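## Task

Put the seven-hole strip flat on top of the blue cube and insert a bolt upright through the strip's centre hole into the hole in the cube. Do not let the strip, the cube or any bolt drop far or repeatedly. After release the strip may tilt and the bolt may lean, but the cube has to finish resting on the table with its hole facing up. Declare that you are done to finish.

## Robot and tools

ROBOT. Two six-joint arms, left_arm and right_arm, each with a two-pad gripper. In the scene frame (origin at table-top height midway between the nominal bases, +x out over the table, +y toward left_arm, +z up) the calibrated bases are left_arm (+0.054, +0.325, 0) m and right_arm (-0.048, -0.345, 0) m, each turned very slightly about z. Arm names are not image sides. Camera stand sits behind the arms.

GRIPPER GEOMETRY. Fingers point along the gripper's +z and close along its x. The reported end_effector_position is the point between the pads; fingertips are 17.5 mm farther out. A block up to 12 cm long juts from the last joint toward the gripper's -y and rotates with it.

FRAMES. Hand poses, velocities and targets are given in each arm's own base frame. Motion offsets are along that arm's base axes, and rotations turn about the Hand target position. Table positions use the scene frame. Printed poses may be a few cm off.

ROW FORMAT (shared by execute_actions and move). One row is 18 numbers, always both arms: left dx, dy, dz, rx, ry, rz, gripper position, force_limit, speed, then the same nine for the right. Pose numbers are offsets, not poses: 1.0 equals 0.6 m or 180 degrees, range -1 to 1; rx, ry, rz form a single rotation vector. An offset length above 1.0 is scaled down along its direction. Six zeros means no new request for that arm. Gripper numbers are absolute commands in [-1, 1]: position +1 = fully open (50 mm), about -0.65 = pads touching, -1 = close until blocked (use for gripping). force_limit: -1 about 20 N per pad, 0 about 102 N, +1 about 185 N (actual may be ~15 N more). speed: -1 = 20 mm/s, 0 = 85, +1 = 150. Both start at +1. Always resend a gripper's current three numbers to leave it unchanged; 0 is a real command. New force_limit/speed only apply after a position change of at least 0.01; to soften a grip, open first.

execute_actions(actions, cameras). actions is a list of actions; each action is a table of up to 15 rows, one per 1/30 s step; a short table repeats its last row to step 15. Each row is an offset from the Hand target at the start of that action, not from the previous row; a new action starts from the new Hand target, so repeating an offset keeps moving. An empty list returns images and the current scene number and task. cameras: list of names, ["all"], or []; default all only for an empty list.

move(target, speed, blend, stop_force, zero, blocking, cameras). target is one 18-number row or a list of up to 15 rows; every row is an offset from the same starting Hand targets, not chained. Straight-line paths, no obstacle avoidance, capped at 10 s total. speed: m/s, 0.002 to 3.6, default 0.25 (rotation up to twice that in rad/s); one value or one per target. blend: corner rounding in m for lists; 0 (default) stops at each target. stop_force: N, 3 to 120, both arms; ends an arm's path when its wrist sensor feels that much push against the motion, then backs it to just before contact (new Hand target). Not reliable for light loose objects or while the gripper rotates; omit it when moving off something you press on; with it, all rows need identical gripper numbers. zero: true (default) rezeroes the sensor before the move; false accumulates from the last zero. blocking=false returns after 0.5 s while the move runs (not with stop_force). Result adds a move: line: done, off_target, moving, held, fault; limits=paced means the pose was clipped, limits=held means steps were withheld.

wait(seconds 0 to 3600, cameras): lets time pass; a running move continues. stop(cameras): brakes the running move. zoom_image(camera, region [x0, y0, x1, y1] pixels, at most 504 by 504) on cam_high, cam_low, cam_left_wrist or cam_right_wrist, all 896x504. zero_wrist_force(arm): subtracts current wrist reading. finished_scene(scene, integer 1 to 2): ends the scene irreversibly; call it once the goal holds without the robot.

RESULT LINES. Hand target: last commanded pose after clipping; next offsets count from it, and the gripper may rest short of it (send the gap as an offset). Tool commands: present gripper commands. object_status: 0 moving, 1 stopped while opening, 2 stopped while closing (a grip), 3 at requested position or pads met (likely nothing held). Opening in mm is about (250 - position_measured) x 0.202. Wrist force/torque are in the gripper's own axes, force from the surface into the arm; a third line shows the peak since last shown. Velocities are omitted when joints read within noise. Joint torques are total drive output, positive toward larger joint angle. Step readings list some per-step positions for execute_actions only.

CONTROL LIMITS. Commanded orientation is clipped to 32 degrees from the measured one each step. Motion lags 0.09 to 0.22 s and can overshoot when fast. A path near an arm's own base can whip the elbow; route around it. A clearance check withholds commands bringing the arms too close (fingers excepted); it is not foolproof.

AVOID. Outside force near 150 N, or contact torque at limits (shoulder/elbow 133, wrists 24.9 N m; wrists only push about 13 to 16 N m), or joints straying from plan, stop the arm for 10 s; release a grip first after a force fault. Arms are stiff: targets past firm contact fault. Arm-to-arm hits or a gripper closing on the other arm's fingers can fail the scene. Don't drop parts far, release them moving, slam or hit fixed things, or leave anything off the table. Stretched arms, held loads and unreachable targets heat motors: MOTOR HOT at 70 °C, brakes at 85 °C for 30 to 60 s. Objects may occasionally be nudged by outside pushes.

Each tool is called after "Request:" as name(argument=value, ...) on one line, values as JSON.

## Session

Request:
execute_actions(actions=[])

Scene clock: 0.00 s.
left_arm: end_effector_position=(+0.6900, +0.0859, +0.1040) position_measured=2 object_status=3 end_effector_quat_wxyz=(+0.043, +0.561, +0.722, -0.403) | right_arm: end_effector_position=(+0.4317, -0.3289, +0.2966) position_measured=4 object_status=3 end_effector_quat_wxyz=(+0.041, +0.613, -0.589, +0.525)
Joint positions: left_arm=[0.143 -0.6 0.771 -1.125 -2.174 0.091] | right_arm=[3.062 -1.41 -2.43 0.095 0.903 2.661]
Joint velocities: within noise
Joint torques (N m): no reading
Wrist force (N): no reading
Wrist torque (N m): no reading
Wrist force, peak (N): no reading
Hand target: left_arm +0.6900, +0.0859, +0.1040; +0.043, +0.561, +0.722, -0.403 | right_arm +0.4317, -0.3289, +0.2966; +0.041, +0.613, -0.589, +0.525
Tool commands: left_gripper/position=+1.0 left_gripper/force_limit=+1.0 left_gripper/speed=+1.0 right_gripper/position=+0.992157 right_gripper/force_limit=+1.0 right_gripper/speed=+1.0

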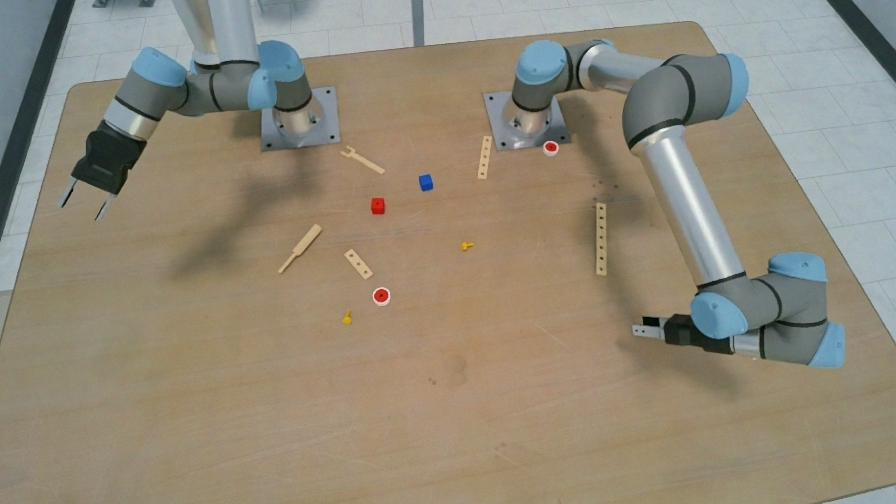

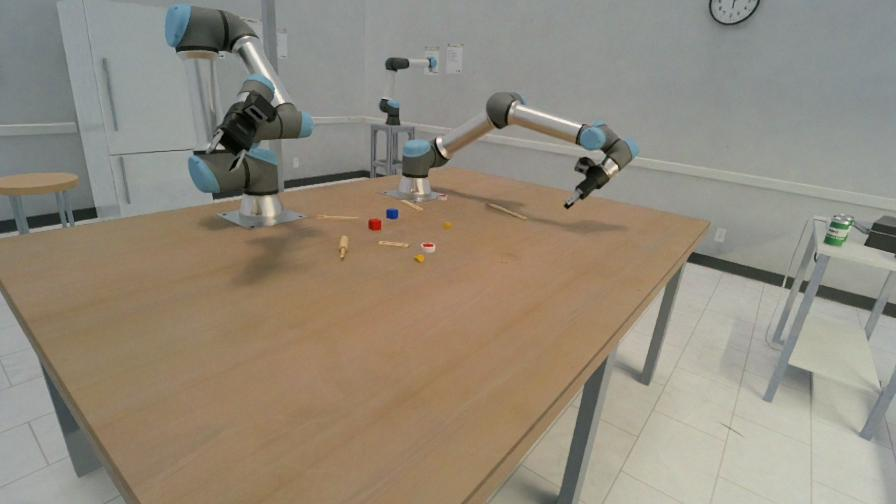

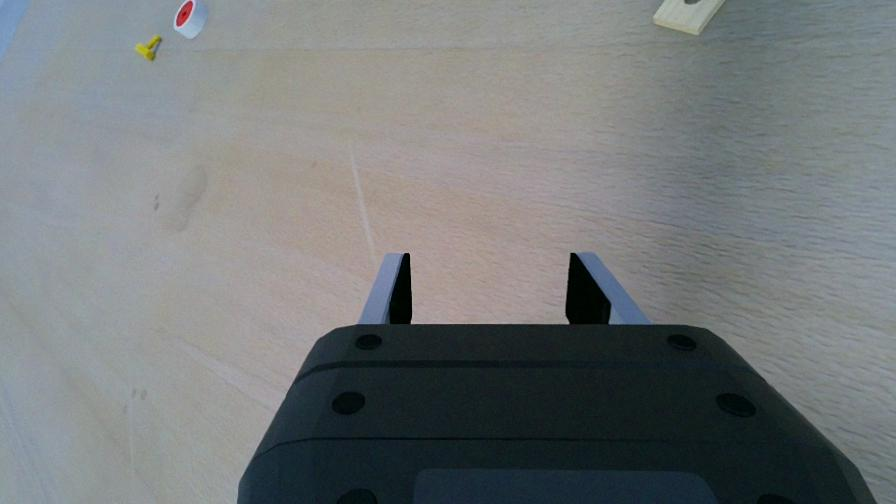

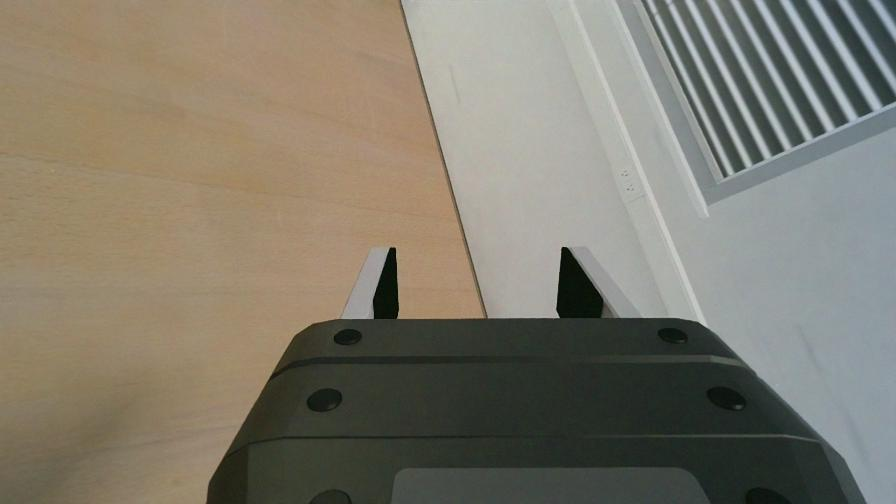

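Request:
zoom_image(camera="cam_high", region=[320, 120, 500, 340])

Request:
zoom_image(camera="cam_high", region=[400, 160, 490, 260])

Request:
zoom_image(camera="cam_high", region=[560, 190, 640, 290])

Request:
zoom_image(camera="cam_low", region=[320, 180, 540, 280])

Scaled by 2.291 from the camera's image (finer frame: 1280x720).

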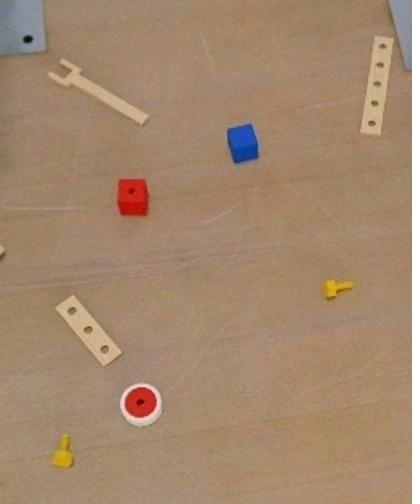

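Scaled by 5.040 from the camera's image (finer frame: 1280x720).

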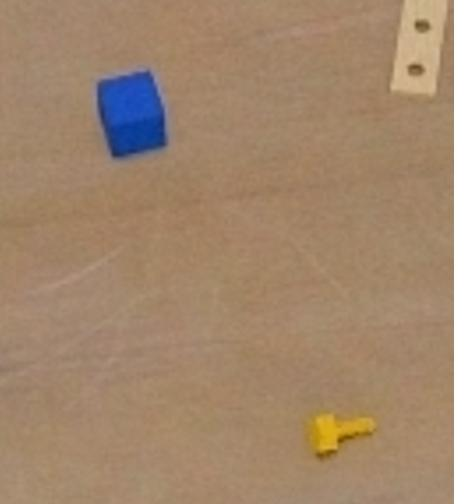

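Scaled by 5.040 from the camera's image (finer frame: 1280x720).

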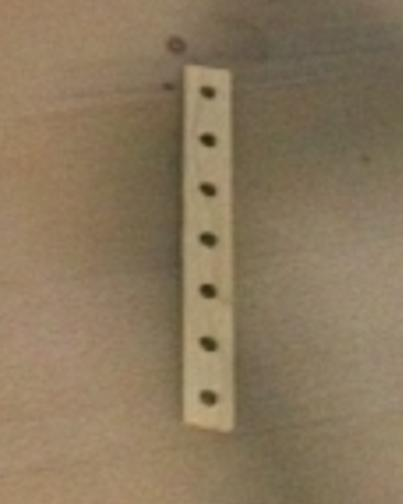

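Scaled by 2.291 from the camera's image (finer frame: 1280x720).

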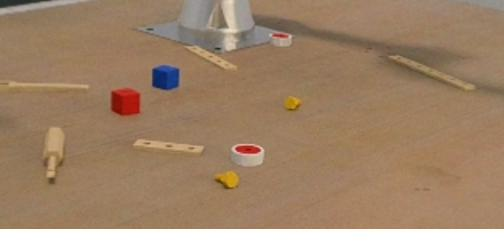

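Request:
move(target=[-0.492,-0.352,0.577,0.207,-0.168,-0.075,1,1,1,0,0,0,0,0,0,0.992157,1,1], speed=0.3, cameras=["all"])

Scene clock: 54.10 s.
left_arm: end_effector_position=(+0.3949, -0.1253, +0.4502) position_measured=2 object_status=3 end_effector_quat_wxyz=(+0.001, +0.707, +0.707, +0.001) | right_arm: end_effector_position=(+0.4317, -0.3289, +0.2966) position_measured=4 object_status=3 end_effector_quat_wxyz=(+0.041, +0.613, -0.589, +0.525)
Joint positions: left_arm=[-0.636 -1.756 1.421 -1.237 -1.569 -0.635] | right_arm=[3.062 -1.41 -2.43 0.095 0.903 2.661]
Joint torques (N m): left_arm=[-9.9 -24.82 -12.28 -2.4 0.79 -1.34] | right_arm=[-1.18 14.92 20.43 3.28 -0.91 0.16]
Wrist force (N): left_arm=[0.7 0.1 -0.8] | right_arm=[0.2 -0.2 0.2]
Wrist torque (N m): left_arm=[-0.15 0.00 -0.25] | right_arm=[-0.03 -0.04 0.00]
Wrist force, peak (N): left_arm=[2.6 4.8 -0.1] | right_arm=[0.2 -0.3 -0.1]
Hand target: left_arm +0.3948, -0.1253, +0.4502; +0.001, +0.707, +0.707, +0.001 | right_arm +0.4317, -0.3289, +0.2966; +0.041, +0.613, -0.589, +0.525
Off the commanded pose: left_arm 0.000 m, 0 deg | right_arm 0.000 m, 0 deg.
move: done

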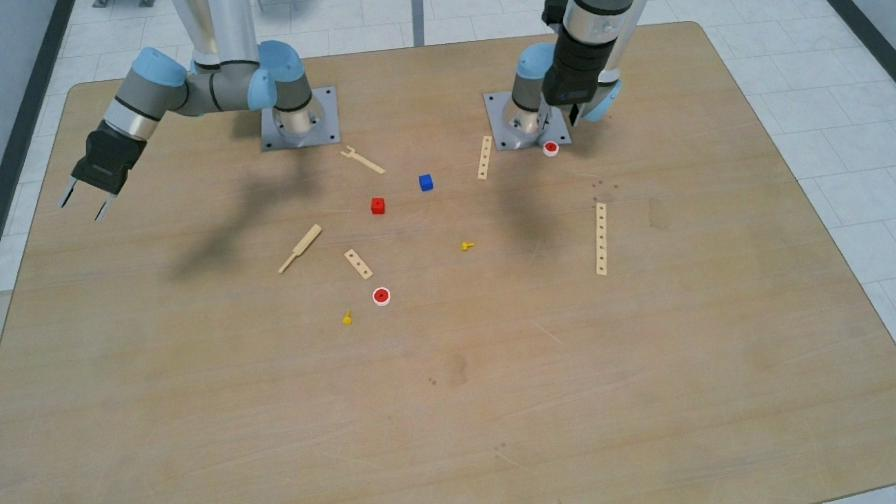

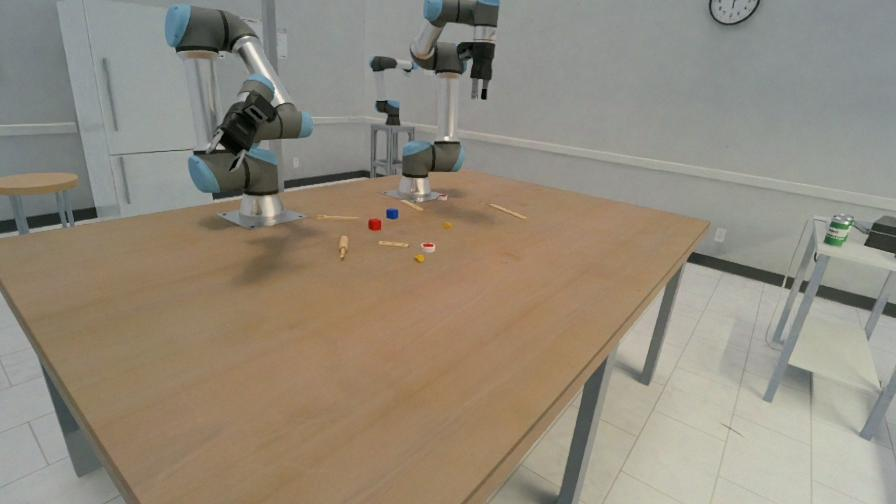

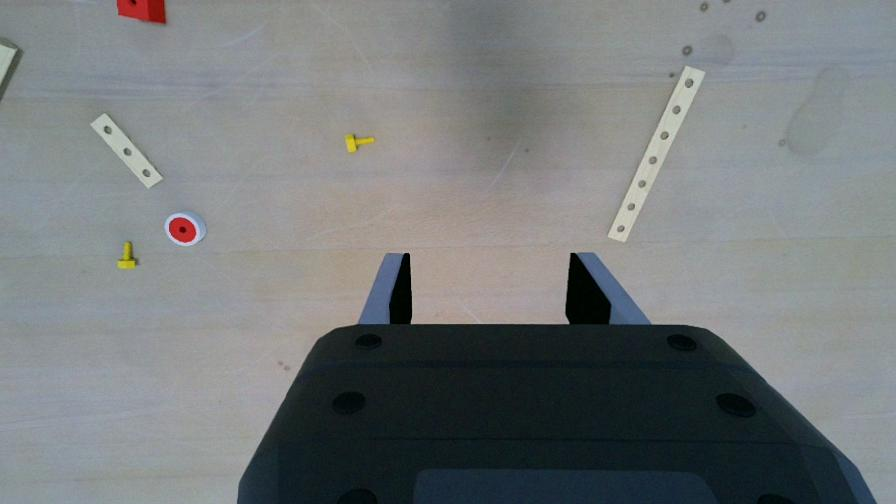

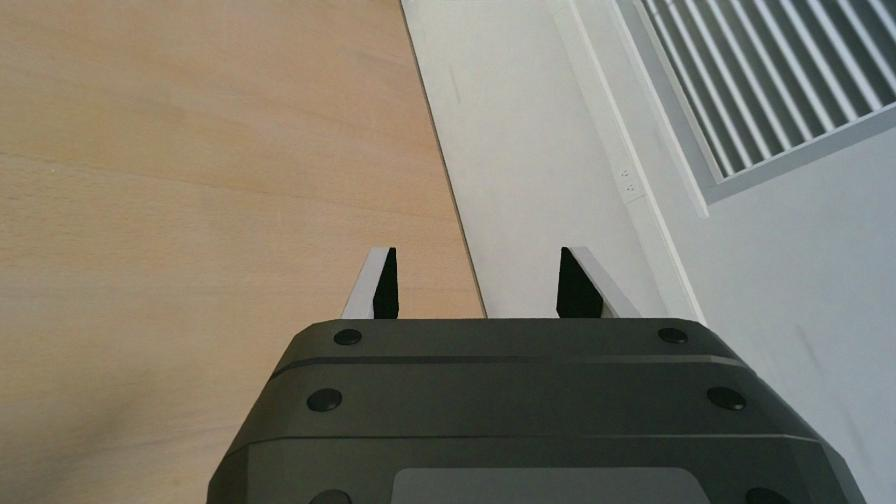

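Request:
move(target=[0,0,-0.25,0,0,0,1,1,1,0,0,0,0,0,0,0.992157,1,1], speed=0.3, cameras=["cam_left_wrist"])

Request:
move(target=[-0.25,0,0,0,0,0,1,1,1,0,0,0,0,0,0,0.992157,1,1], speed=0.3, cameras=["cam_left_wrist"])

Request:
move(target=[0,-0.25,0,0,0,0,1,1,1,0,0,0,0,0,0,0.992157,1,1], speed=0.3, cameras=["cam_left_wrist"])

Scene clock: 64.67 s.
left_arm: end_effector_position=(+0.3948, -0.1253, +0.3003) position_measured=2 object_status=3 end_effector_quat_wxyz=(+0.001, +0.707, +0.707, +0.001) | right_arm: end_effector_position=(+0.4317, -0.3289, +0.2966) position_measured=4 object_status=3 end_effector_quat_wxyz=(+0.041, +0.613, -0.589, +0.525)
Joint positions: left_arm=[-0.636 -1.808 1.85 -1.614 -1.569 -0.635] | right_arm=[3.062 -1.41 -2.43 0.095 0.903 2.661]
Joint torques (N m): left_arm=[0.64 -16.62 -15.38 -4.39 1.03 -1.82] | right_arm=[-0.24 14.5 21.49 3.31 -1.24 0.22]
Wrist force (N): left_arm=[0.5 0.1 -1.0] | right_arm=[0.1 0.0 -0.2]
Wrist torque (N m): left_arm=[-0.16 0.04 -0.24] | right_arm=[-0.01 -0.02 0.00]
Wrist force, peak (N): left_arm=[0.6 0.1 -4.7] | right_arm=[0.3 0.1 -0.2]
Hand target: left_arm +0.3948, -0.1253, +0.3002; +0.001, +0.707, +0.707, +0.001 | right_arm +0.4317, -0.3289, +0.2966; +0.041, +0.613, -0.589, +0.525
Off the commanded pose: left_arm 0.000 m, 0 deg | right_arm 0.000 m, 0 deg.
move: done

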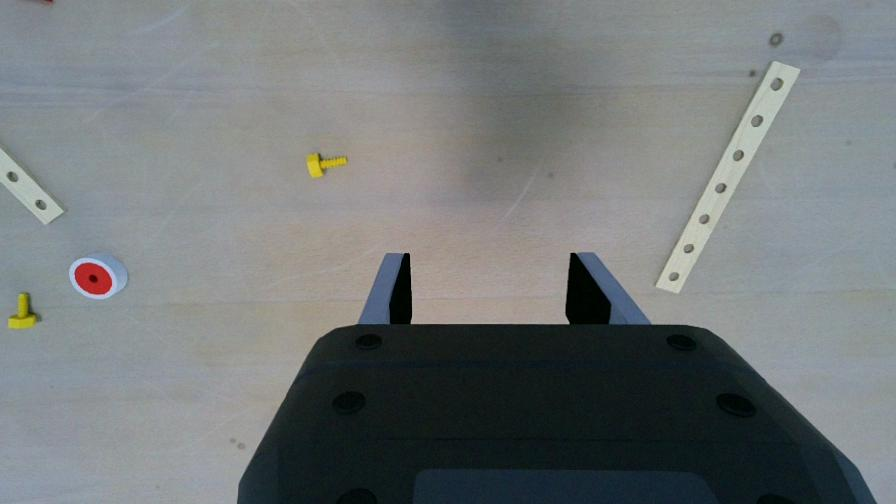

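Scene clock: 65.73 s.
left_arm: end_effector_position=(+0.2449, -0.1253, +0.3002) position_measured=2 object_status=3 end_effector_quat_wxyz=(+0.001, +0.708, +0.707, +0.001) | right_arm: end_effector_position=(+0.4317, -0.3289, +0.2966) position_measured=4 object_status=3 end_effector_quat_wxyz=(+0.041, +0.613, -0.589, +0.525)
Joint positions: left_arm=[-0.981 -2.195 2.062 -1.439 -1.569 -0.98] | right_arm=[3.062 -1.41 -2.43 0.095 0.903 2.661]
Joint torques (N m): left_arm=[-8.56 -6.77 -34.72 -2.77 -1.59 -1.72] | right_arm=[-1.1 15.81 22.13 3.31 -1 0.23]
Wrist force (N): left_arm=[0.6 0.1 -0.8] | right_arm=[0.3 -0.1 0.0]
Wrist torque (N m): left_arm=[-0.17 0.00 -0.27] | right_arm=[-0.02 -0.05 0.00]
Wrist force, peak (N): left_arm=[0.5 4.5 -1.0] | right_arm=[0.3 -0.3 0.0]
Hand target: left_arm +0.2448, -0.1253, +0.3002; +0.001, +0.707, +0.707, +0.001 | right_arm +0.4317, -0.3289, +0.2966; +0.041, +0.613, -0.589, +0.525
Off the commanded pose: left_arm 0.000 m, 0 deg | right_arm 0.000 m, 0 deg.
move: done

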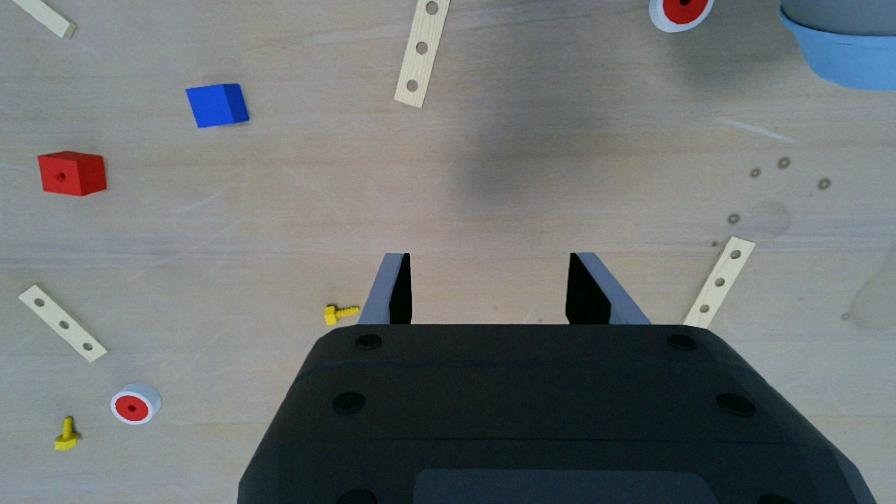

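Scene clock: 66.73 s.
left_arm: end_effector_position=(+0.2448, -0.2752, +0.3003) position_measured=2 object_status=3 end_effector_quat_wxyz=(+0.001, +0.708, +0.707, +0.001) | right_arm: end_effector_position=(+0.4317, -0.3289, +0.2966) position_measured=4 object_status=3 end_effector_quat_wxyz=(+0.041, +0.613, -0.589, +0.525)
Joint positions: left_arm=[-1.216 -1.929 1.932 -1.574 -1.569 -1.215] | right_arm=[3.062 -1.41 -2.43 0.095 0.903 2.661]
Joint torques (N m): left_arm=[3.28 -5.68 -14.91 -2.22 -0.15 0.36] | right_arm=[0.36 14.11 20.88 3.12 -1.25 0.31]
Wrist force (N): left_arm=[0.6 -0.2 -1.0] | right_arm=[0.1 0.1 -0.1]
Wrist torque (N m): left_arm=[-0.23 0.01 -0.26] | right_arm=[0.01 -0.02 0.00]
Wrist force, peak (N): left_arm=[4.1 0.5 -0.9] | right_arm=[0.2 0.1 -0.3]
Hand target: left_arm +0.2448, -0.2753, +0.3002; +0.001, +0.707, +0.707, +0.001 | right_arm +0.4317, -0.3289, +0.2966; +0.041, +0.613, -0.589, +0.525
Off the commanded pose: left_arm 0.000 m, 0 deg | right_arm 0.000 m, 0 deg.
move: done

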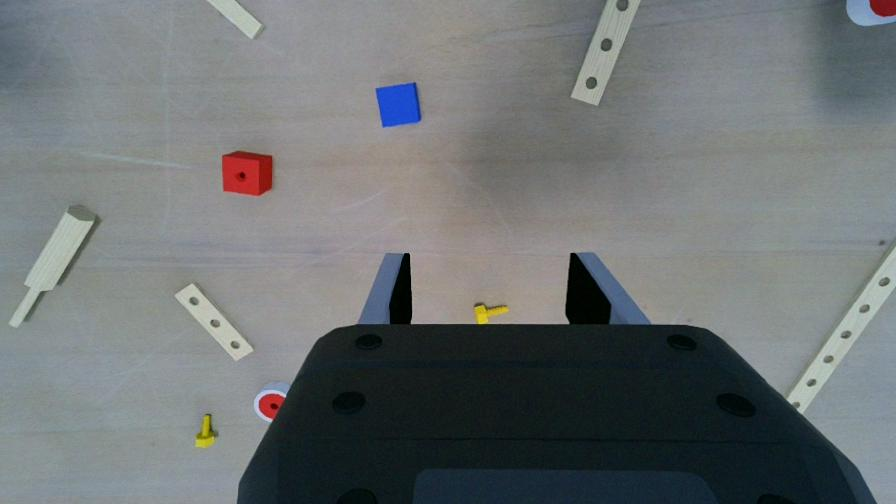

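Request:
zoom_image(camera="cam_left_wrist", region=[350, 60, 450, 150])

Request:
zoom_image(camera="cam_left_wrist", region=[200, 130, 300, 220])

Scaled by 5.040 from the camera's image (finer frame: 1280x720).

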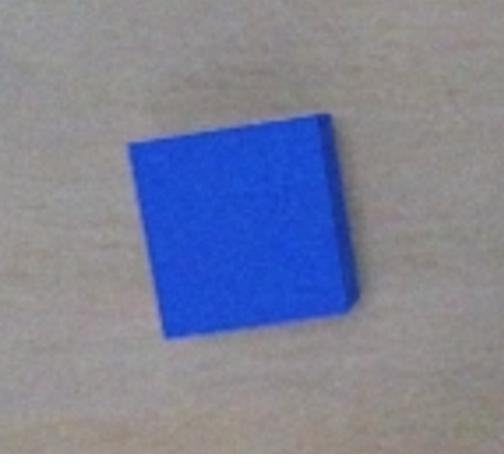

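Scaled by 5.040 from the camera's image (finer frame: 1280x720).

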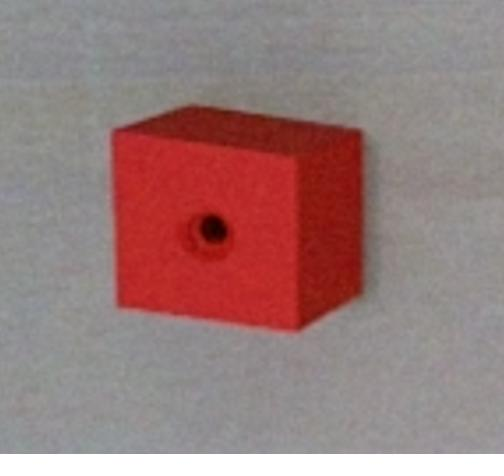

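Request:
move(target=[-0.225,-0.258,-0.083,0,0,0.25,1,1,1,0,0,0,0,0,0,0.992157,1,1], speed=0.3, cameras=["cam_left_wrist"])

Scene clock: 124.20 s.
left_arm: end_effector_position=(+0.1098, -0.4301, +0.2505) position_measured=2 object_status=3 end_effector_quat_wxyz=(+0.000, +0.383, +0.924, +0.001) end_effector_velocity=(+0.000, +0.000, +0.000) end_effector_angular_velocity=(+0.000, +0.000, +0.004) | right_arm: end_effector_position=(+0.4317, -0.3289, +0.2966) position_measured=4 object_status=3 end_effector_quat_wxyz=(+0.041, +0.613, -0.589, +0.525)
Joint positions: left_arm=[-1.627 -1.715 1.903 -1.757 -1.57 -2.411] | right_arm=[3.062 -1.41 -2.43 0.095 0.903 2.661]
Joint velocities: left_arm=[0 0 0.001 0 0 -0.005] | right_arm=[within noise]
Joint torques (N m): left_arm=[10.82 -19.59 -11.28 -1.61 -1.23 -1.9] | right_arm=[-0.21 14.62 21.71 3.39 -1.05 0.47]
Wrist force (N): left_arm=[0.4 0.4 -0.9] | right_arm=[0.2 0.1 -0.1]
Wrist torque (N m): left_arm=[-0.12 0.04 -0.24] | right_arm=[0.01 -0.04 0.00]
Wrist force, peak (N): left_arm=[2.1 1.9 -1.5] | right_arm=[0.4 0.0 0.0]
Hand target: left_arm +0.1098, -0.4301, +0.2504; +0.000, +0.383, +0.924, +0.001 | right_arm +0.4317, -0.3289, +0.2966; +0.041, +0.613, -0.589, +0.525
Off the commanded pose: left_arm 0.000 m, 0 deg | right_arm 0.000 m, 0 deg.
move: done

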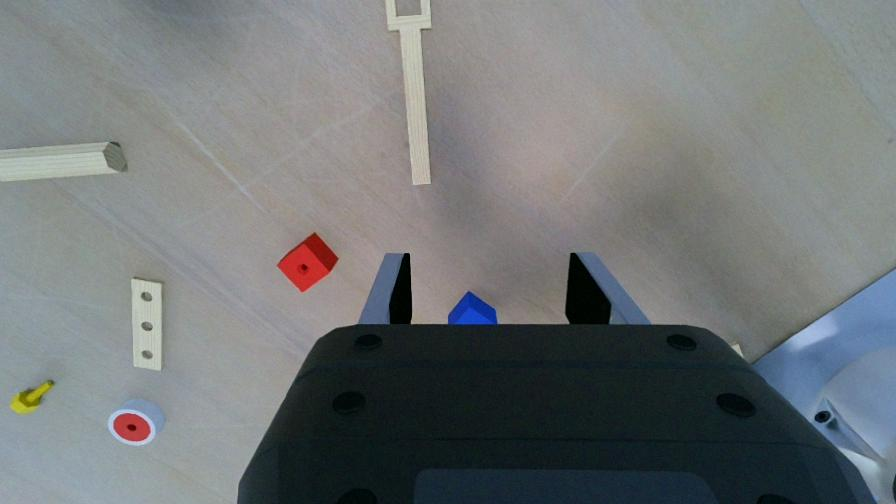

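Request:
move(target=[0.1,-0.033,-0.03,0,0,-0.25,1,1,1,0,0,0,0,0,0,0.992157,1,1], speed=0.3, cameras=["cam_left_wrist"])

Request:
zoom_image(camera="cam_left_wrist", region=[500, 100, 780, 300])

Scene clock: 131.27 s.
left_arm: end_effector_position=(+0.1699, -0.4500, +0.2325) position_measured=2 object_status=3 end_effector_quat_wxyz=(+0.001, +0.707, +0.707, +0.001) | right_arm: end_effector_position=(+0.4317, -0.3289, +0.2966) position_measured=4 object_status=3 end_effector_quat_wxyz=(+0.041, +0.613, -0.589, +0.525)
Joint positions: left_arm=[-1.492 -1.613 1.859 -1.817 -1.569 -1.491] | right_arm=[3.062 -1.41 -2.43 0.095 0.903 2.661]
Joint torques (N m): left_arm=[-9.43 -32.13 -12.78 -1.39 -0.65 1.98] | right_arm=[-1.56 14.74 21.7 3.21 -1.29 0.36]
Wrist force (N): left_arm=[0.5 0.0 -0.8] | right_arm=[0.0 0.1 -0.1]
Wrist torque (N m): left_arm=[-0.19 0.02 -0.11] | right_arm=[0.01 -0.01 0.00]
Wrist force, peak (N): left_arm=[0.9 -0.3 -1.1] | right_arm=[0.0 0.0 -0.4]
Hand target: left_arm +0.1698, -0.4499, +0.2324; +0.001, +0.707, +0.707, +0.001 | right_arm +0.4317, -0.3289, +0.2966; +0.041, +0.613, -0.589, +0.525
Off the commanded pose: left_arm 0.000 m, 0 deg | right_arm 0.000 m, 0 deg.
move: done

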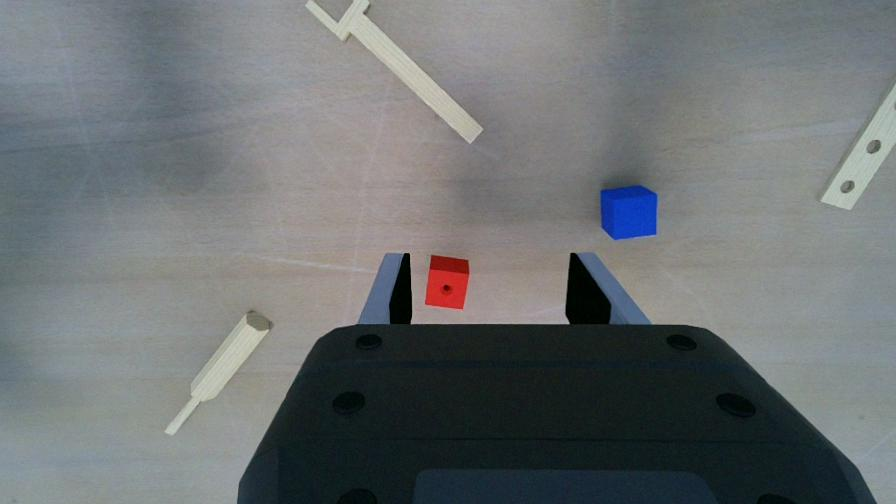

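Scaled by 1.800 from the camera's image (finer frame: 1280x720).

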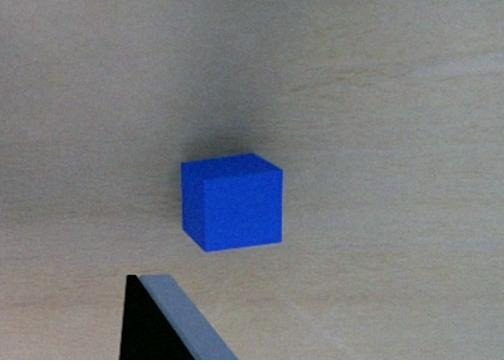

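Request:
zoom_image(camera="cam_left_wrist", region=[590, 170, 670, 250])

Scaled by 6.300 from the camera's image (finer frame: 1280x720).

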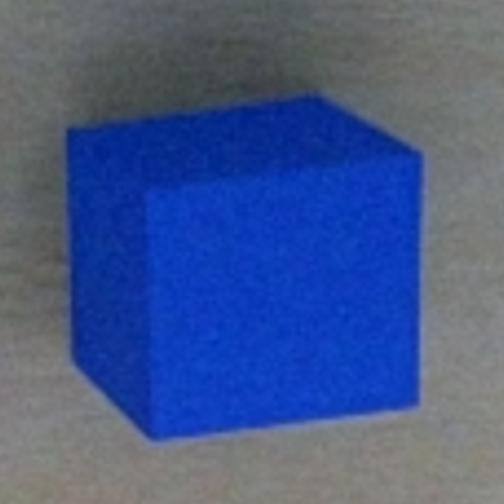

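Request:
move(target=[0.068,0.198,-0.187,0,0,0.052,1,1,1,0,0,0,0,0,0,0.992157,1,1], speed=0.3, cameras=["cam_left_wrist"])

Scene clock: 196.07 s.
left_arm: end_effector_position=(+0.2106, -0.3311, +0.1203) position_measured=2 object_status=3 end_effector_quat_wxyz=(+0.001, +0.647, +0.762, +0.001) | right_arm: end_effector_position=(+0.4317, -0.3289, +0.2966) position_measured=4 object_status=3 end_effector_quat_wxyz=(+0.041, +0.613, -0.589, +0.525)
Joint positions: left_arm=[-1.352 -1.728 2.271 -2.114 -1.569 -1.514] | right_arm=[3.062 -1.41 -2.43 0.095 0.903 2.661]
Joint torques (N m): left_arm=[-4.92 -12.08 -12.55 -4.01 -1.49 -1.39] | right_arm=[-0.76 14.82 21.07 3.49 -1.45 0.6]
Wrist force (N): left_arm=[0.7 0.2 -0.6] | right_arm=[0.1 0.2 -0.2]
Wrist torque (N m): left_arm=[-0.15 0.00 -0.25] | right_arm=[0.02 -0.02 -0.01]
Wrist force, peak (N): left_arm=[-2.0 -0.9 -3.4] | right_arm=[0.3 0.1 -0.3]
Hand target: left_arm +0.2106, -0.3311, +0.1202; +0.000, +0.647, +0.762, +0.001 | right_arm +0.4317, -0.3289, +0.2966; +0.041, +0.613, -0.589, +0.525
Off the commanded pose: left_arm 0.000 m, 0 deg | right_arm 0.000 m, 0 deg.
move: done

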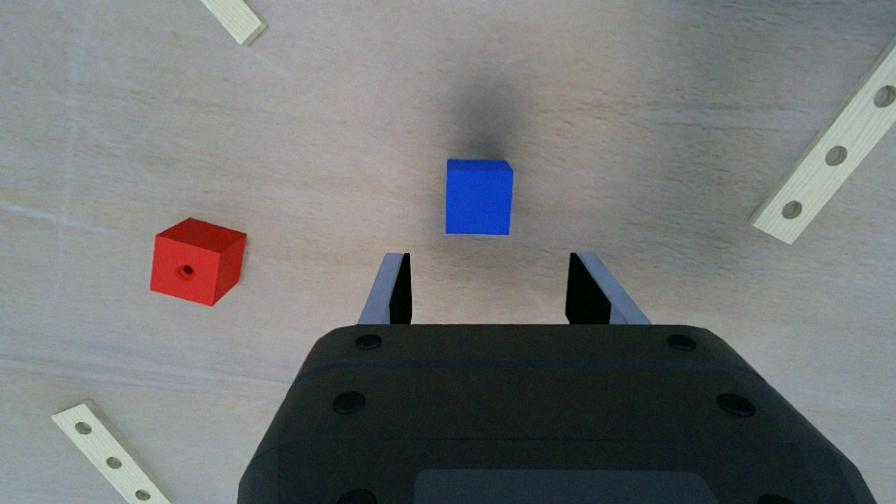

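Request:
move(target=[0,0,0,0.0267,-0.1645,0,1,1,1,0,0,0,0,0,0,0.992157,1,1], speed=0.3, cameras=["cam_left_wrist","cam_low"])

Request:
zoom_image(camera="cam_low", region=[340, 100, 500, 230])

Scene clock: 209.37 s.
left_arm: end_effector_position=(+0.2106, -0.3311, +0.1201) position_measured=2 object_status=3 end_effector_quat_wxyz=(+0.168, +0.625, +0.736, +0.198) | right_arm: end_effector_position=(+0.4317, -0.3289, +0.2966) position_measured=4 object_status=3 end_effector_quat_wxyz=(+0.041, +0.613, -0.589, +0.525)
Joint positions: left_arm=[-1.719 -1.782 2.367 -1.98 -1.073 -1.926] | right_arm=[3.062 -1.41 -2.43 0.095 0.903 2.661]
Joint torques (N m): left_arm=[3.42 -20.7 -32.48 -3.5 2.22 -0.71] | right_arm=[0.43 15.25 20.95 3.51 -1.37 0.54]
Wrist force (N): left_arm=[0.2 -0.1 -2.1] | right_arm=[0.3 0.0 -0.3]
Wrist torque (N m): left_arm=[-0.38 0.12 -0.41] | right_arm=[-0.02 -0.06 0.00]
Wrist force, peak (N): left_arm=[0.2 -1.0 -2.3] | right_arm=[0.2 0.2 -0.4]
Hand target: left_arm +0.2106, -0.3311, +0.1202; +0.168, +0.625, +0.736, +0.198 | right_arm +0.4317, -0.3289, +0.2966; +0.041, +0.613, -0.589, +0.525
Off the commanded pose: left_arm 0.000 m, 0 deg | right_arm 0.000 m, 0 deg.
move: done
Images, in order (width x height): cam_low 896x504, cam_left_wrist 896x504.

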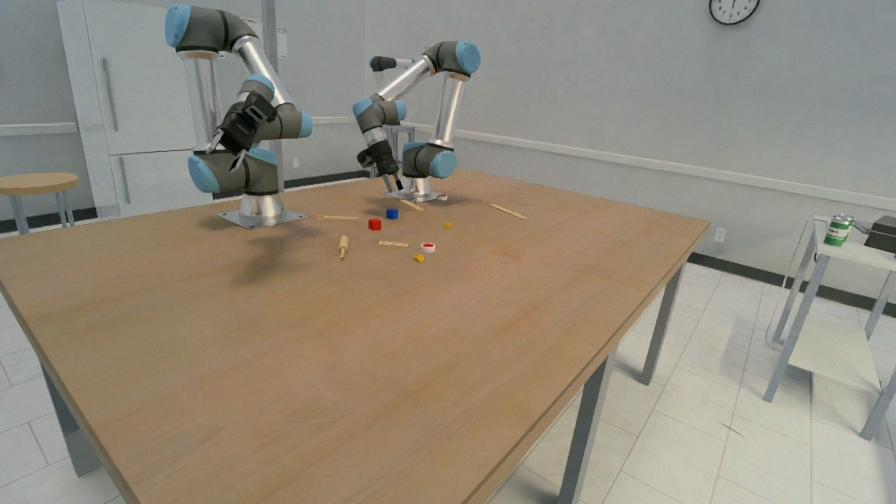

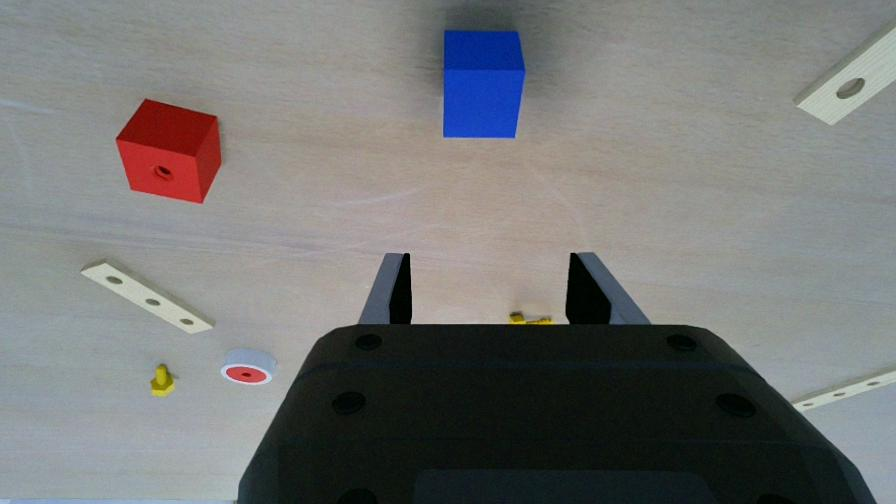

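Scaled by 3.150 from the camera's image (finer frame: 1280x720).

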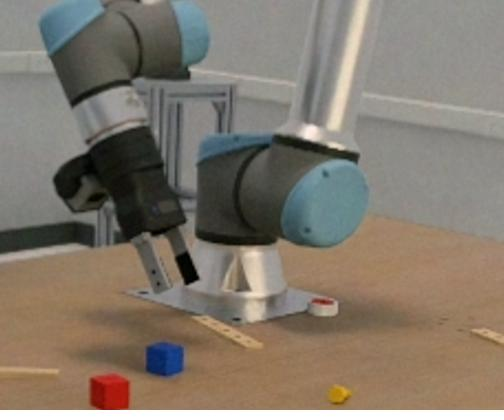

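Request:
move(target=[-0.0095,-0.0015,-0.1587,0,0,0,1,-0.8,-0.5,0,0,0,0,0,0,0.992157,1,1], speed=0.15, stop_force=15, cameras=["cam_left_wrist"])

Scene clock: 220.67 s.
left_arm: end_effector_position=(+0.2049, -0.3320, +0.0250) position_measured=2 object_status=3 end_effector_quat_wxyz=(+0.168, +0.625, +0.736, +0.198) | right_arm: end_effector_position=(+0.4317, -0.3289, +0.2966) position_measured=4 object_status=3 end_effector_quat_wxyz=(+0.041, +0.613, -0.589, +0.525)
Joint positions: left_arm=[-1.735 -1.545 2.5 -2.341 -1.075 -1.944] | right_arm=[3.062 -1.41 -2.43 0.095 0.903 2.661]
Joint torques (N m): left_arm=[12.45 -11.84 -26.5 -4.54 2.1 -0.34] | right_arm=[-0.54 15.24 20.26 3.4 -1.57 0.7]
Wrist force (N): left_arm=[-0.1 0.0 -2.4] | right_arm=[0.2 0.1 -0.2]
Wrist torque (N m): left_arm=[-0.38 0.17 -0.43] | right_arm=[0.02 -0.04 0.00]
Wrist force, peak (N): left_arm=[0.2 1.3 -3.6] | right_arm=[0.3 -0.1 -0.4]
Hand target: left_arm +0.2049, -0.3320, +0.0250; +0.168, +0.625, +0.736, +0.198 | right_arm +0.4317, -0.3289, +0.2966; +0.041, +0.613, -0.589, +0.525
Off the commanded pose: left_arm 0.000 m, 0 deg | right_arm 0.000 m, 0 deg.
move: done

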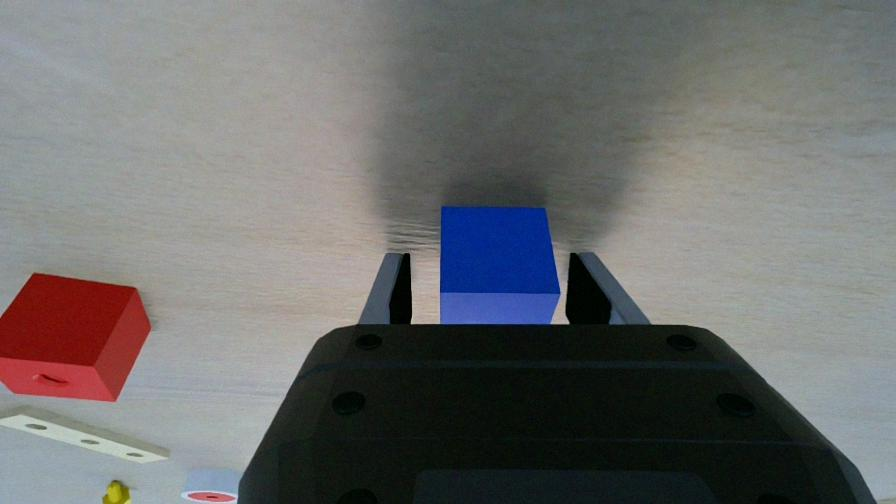

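Request:
move(target=[0,0,0,0,0,0,-1,-0.8,-0.7,0,0,0,0,0,0,0.992157,1,1], cameras=["cam_left_wrist"])

Scene clock: 225.10 s.
left_arm: end_effector_position=(+0.2049, -0.3320, +0.0250) position_measured=102 object_status=2 end_effector_quat_wxyz=(+0.168, +0.625, +0.736, +0.198) | right_arm: end_effector_position=(+0.4317, -0.3289, +0.2966) position_measured=4 object_status=3 end_effector_quat_wxyz=(+0.041, +0.613, -0.589, +0.525)
Joint positions: left_arm=[-1.735 -1.545 2.5 -2.341 -1.075 -1.944] | right_arm=[3.062 -1.41 -2.43 0.095 0.903 2.661]
Joint torques (N m): left_arm=[11.89 -11.4 -26.6 -4.26 2.02 -1.86] | right_arm=[-0.83 15.16 20.8 3.43 -1.57 0.67]
Wrist force (N): left_arm=[0.0 -0.2 -1.7] | right_arm=[0.0 0.1 -0.2]
Wrist torque (N m): left_arm=[-0.38 0.16 -0.42] | right_arm=[0.02 -0.02 0.00]
Wrist force, peak (N): left_arm=[0.1 -0.2 -2.6] | right_arm=[0.3 0.1 -0.5]
Hand target: left_arm +0.2049, -0.3320, +0.0250; +0.168, +0.625, +0.736, +0.198 | right_arm +0.4317, -0.3289, +0.2966; +0.041, +0.613, -0.589, +0.525
Off the commanded pose: left_arm 0.000 m, 0 deg | right_arm 0.000 m, 0 deg.
move: done

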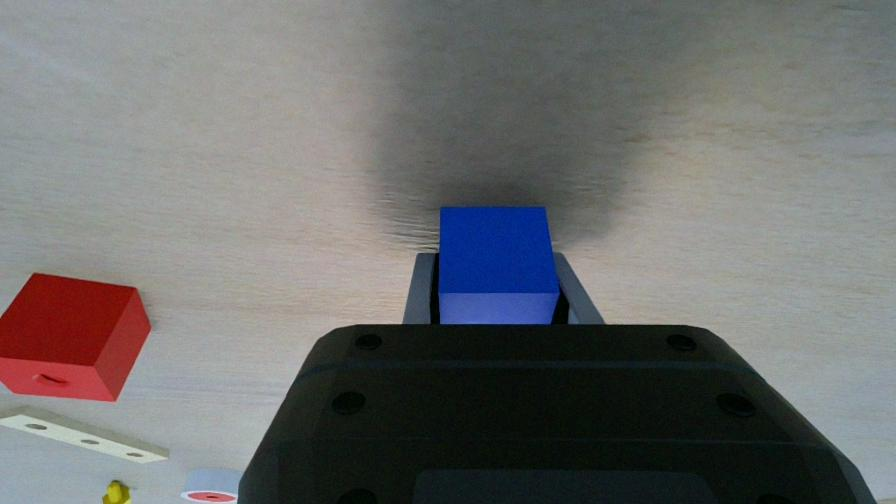

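Request:
move(target=[[0,0,0.15,0,0,0,-1,-0.8,-0.7,0,0,0,0,0,0,0.992157,1,1],[0.3252,0.42,0.16,-0.0406,0.499,-0.0406,-1,-0.8,-0.7,0,0,0,0,0,0,0.992157,1,1]], speed=0.3, blend=0.03, cameras=["cam_left_wrist","cam_low"])

Request:
zoom_image(camera="cam_low", region=[340, 100, 540, 260])

Scene clock: 238.73 s.
left_arm: end_effector_position=(+0.4001, -0.0800, +0.1210) position_measured=102 object_status=2 end_effector_quat_wxyz=(-0.353, +0.613, +0.613, -0.353) | right_arm: end_effector_position=(+0.4317, -0.3289, +0.2966) position_measured=4 object_status=3 end_effector_quat_wxyz=(+0.041, +0.613, -0.589, +0.525)
Joint positions: left_arm=[-0.341 -1.027 1.534 -1.058 -1.864 -0.176] | right_arm=[3.062 -1.41 -2.43 0.095 0.903 2.661]
Joint torques (N m): left_arm=[-6.91 -38.19 -17.42 1.7 -1.72 0.19] | right_arm=[-0.32 15.18 20.42 3.54 -1.7 0.96]
Wrist force (N): left_arm=[0.3 1.9 0.3] | right_arm=[0.2 0.1 -0.2]
Wrist torque (N m): left_arm=[0.35 0.10 0.21] | right_arm=[0.01 -0.05 0.00]
Wrist force, peak (N): left_arm=[-0.3 -0.1 -4.8] | right_arm=[0.1 -0.2 -0.5]
Hand target: left_arm +0.4000, -0.0800, +0.1210; -0.353, +0.613, +0.613, -0.353 | right_arm +0.4317, -0.3289, +0.2966; +0.041, +0.613, -0.589, +0.525
Off the commanded pose: left_arm 0.000 m, 0 deg | right_arm 0.000 m, 0 deg.
move: done
Images, in order (width x height): cam_low 896x504, cam_left_wrist 896x504.

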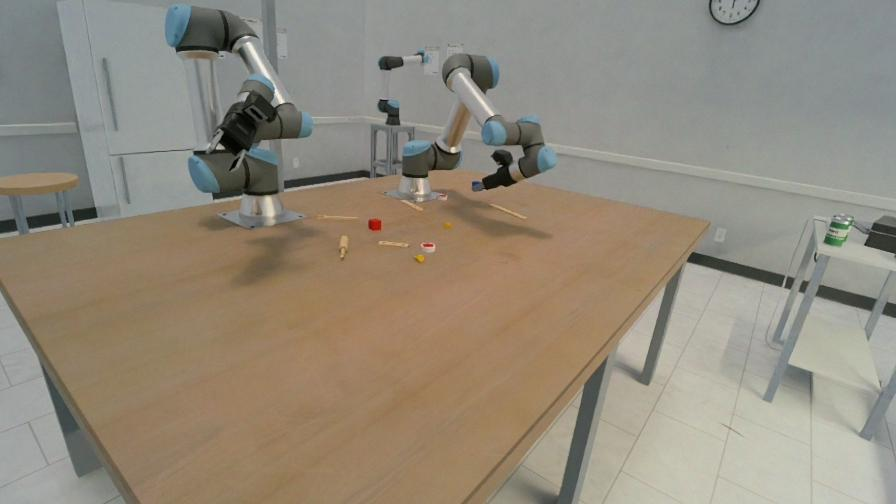

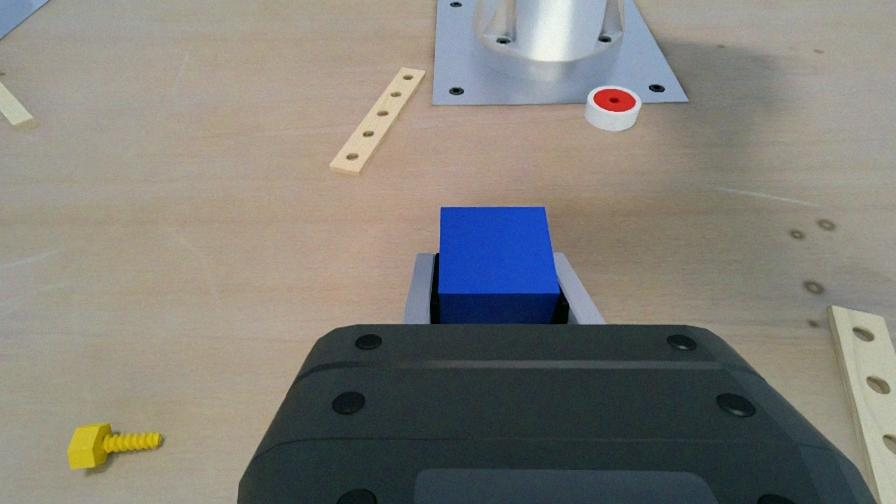

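Scaled by 2.520 from the camera's image (finer frame: 1280x720).

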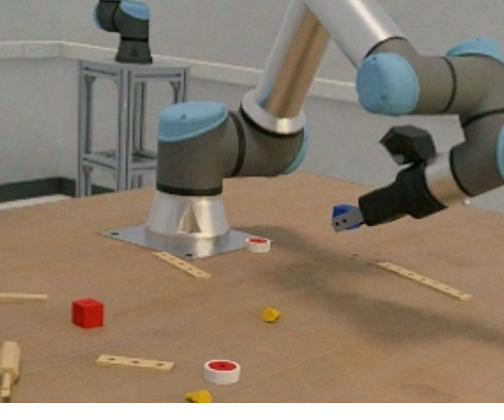

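Request:
move(target=[0,0,-0.165,0,0,0,-1,-0.8,-0.7,0,0,0,0,0,0,0.992157,1,1], speed=0.08, stop_force=8, cameras=["cam_left_wrist"])

Scene clock: 249.83 s.
left_arm: end_effector_position=(+0.4000, -0.0800, +0.0220) position_measured=102 object_status=2 end_effector_quat_wxyz=(-0.353, +0.613, +0.613, -0.353) | right_arm: end_effector_position=(+0.4317, -0.3289, +0.2966) position_measured=4 object_status=3 end_effector_quat_wxyz=(+0.041, +0.613, -0.589, +0.525)
Joint positions: left_arm=[-0.341 -0.893 1.607 -1.265 -1.864 -0.176] | right_arm=[3.062 -1.41 -2.43 0.095 0.903 2.661]
Joint torques (N m): left_arm=[-8.62 -54.36 -28.34 0.42 -0.15 -1.4] | right_arm=[-1.25 14.27 21.07 3.68 -1.74 1.14]
Wrist force (N): left_arm=[0.0 2.2 0.7] | right_arm=[0.0 0.1 -0.2]
Wrist torque (N m): left_arm=[0.40 0.12 0.20] | right_arm=[0.01 -0.02 0.00]
Wrist force, peak (N): left_arm=[0.3 3.4 1.0] | right_arm=[0.1 -0.2 -0.5]
Hand target: left_arm +0.4000, -0.0800, +0.0220; -0.353, +0.613, +0.613, -0.353 | right_arm +0.4317, -0.3289, +0.2966; +0.041, +0.613, -0.589, +0.525
Off the commanded pose: left_arm 0.000 m, 0 deg | right_arm 0.000 m, 0 deg.
move: done

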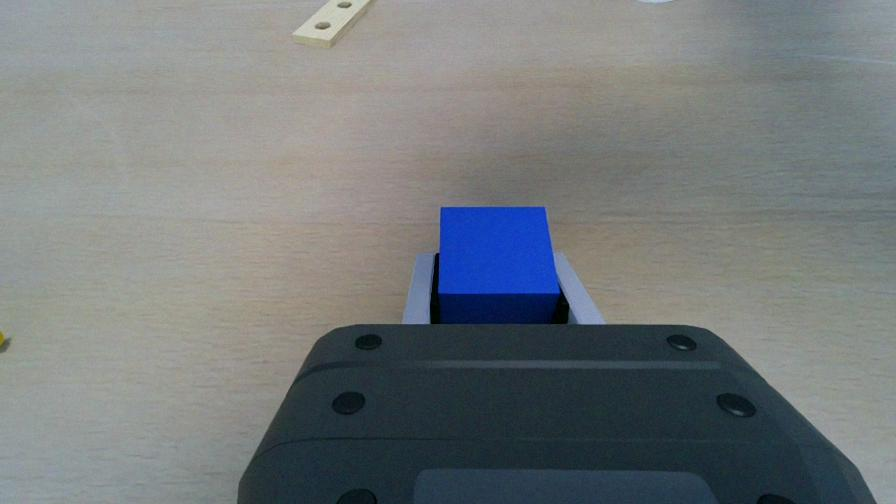

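Request:
move(target=[0,0,-0.01,0,0,0,-1,-0.8,-0.7,0,0,0,0,0,0,0.992157,1,1], speed=0.01, stop_force=6)

Scene clock: 256.17 s.
left_arm: end_effector_position=(+0.4001, -0.0800, +0.0196) position_measured=102 object_status=2 end_effector_quat_wxyz=(-0.353, +0.613, +0.613, -0.353) | right_arm: end_effector_position=(+0.4317, -0.3289, +0.2966) position_measured=4 object_status=3 end_effector_quat_wxyz=(+0.041, +0.613, -0.589, +0.525)
Joint positions: left_arm=[-0.341 -0.889 1.608 -1.27 -1.864 -0.176] | right_arm=[3.062 -1.41 -2.43 0.095 0.903 2.661]
Joint torques (N m): left_arm=[-7.13 -51.32 -25.62 1.25 0.59 -1.68] | right_arm=[-1.21 13.59 21.1 3.73 -1.88 1.05]
Wrist force (N): left_arm=[1.4 -5.8 -6.0] | right_arm=[0.2 -0.1 -0.2]
Wrist torque (N m): left_arm=[0.11 0.01 0.25] | right_arm=[-0.02 -0.04 0.00]
Wrist force, peak (N): left_arm=[1.9 -18.1 -16.9] | right_arm=[0.4 0.0 -0.4]
Hand target: left_arm +0.4001, -0.0800, +0.0196; -0.353, +0.613, +0.613, -0.353 (not the last commanded pose) | right_arm +0.4317, -0.3289, +0.2966; +0.041, +0.613, -0.589, +0.525
Off the commanded pose: left_arm 0.004 m, 0 deg | right_arm 0.000 m, 0 deg.
move: contact (left_arm)


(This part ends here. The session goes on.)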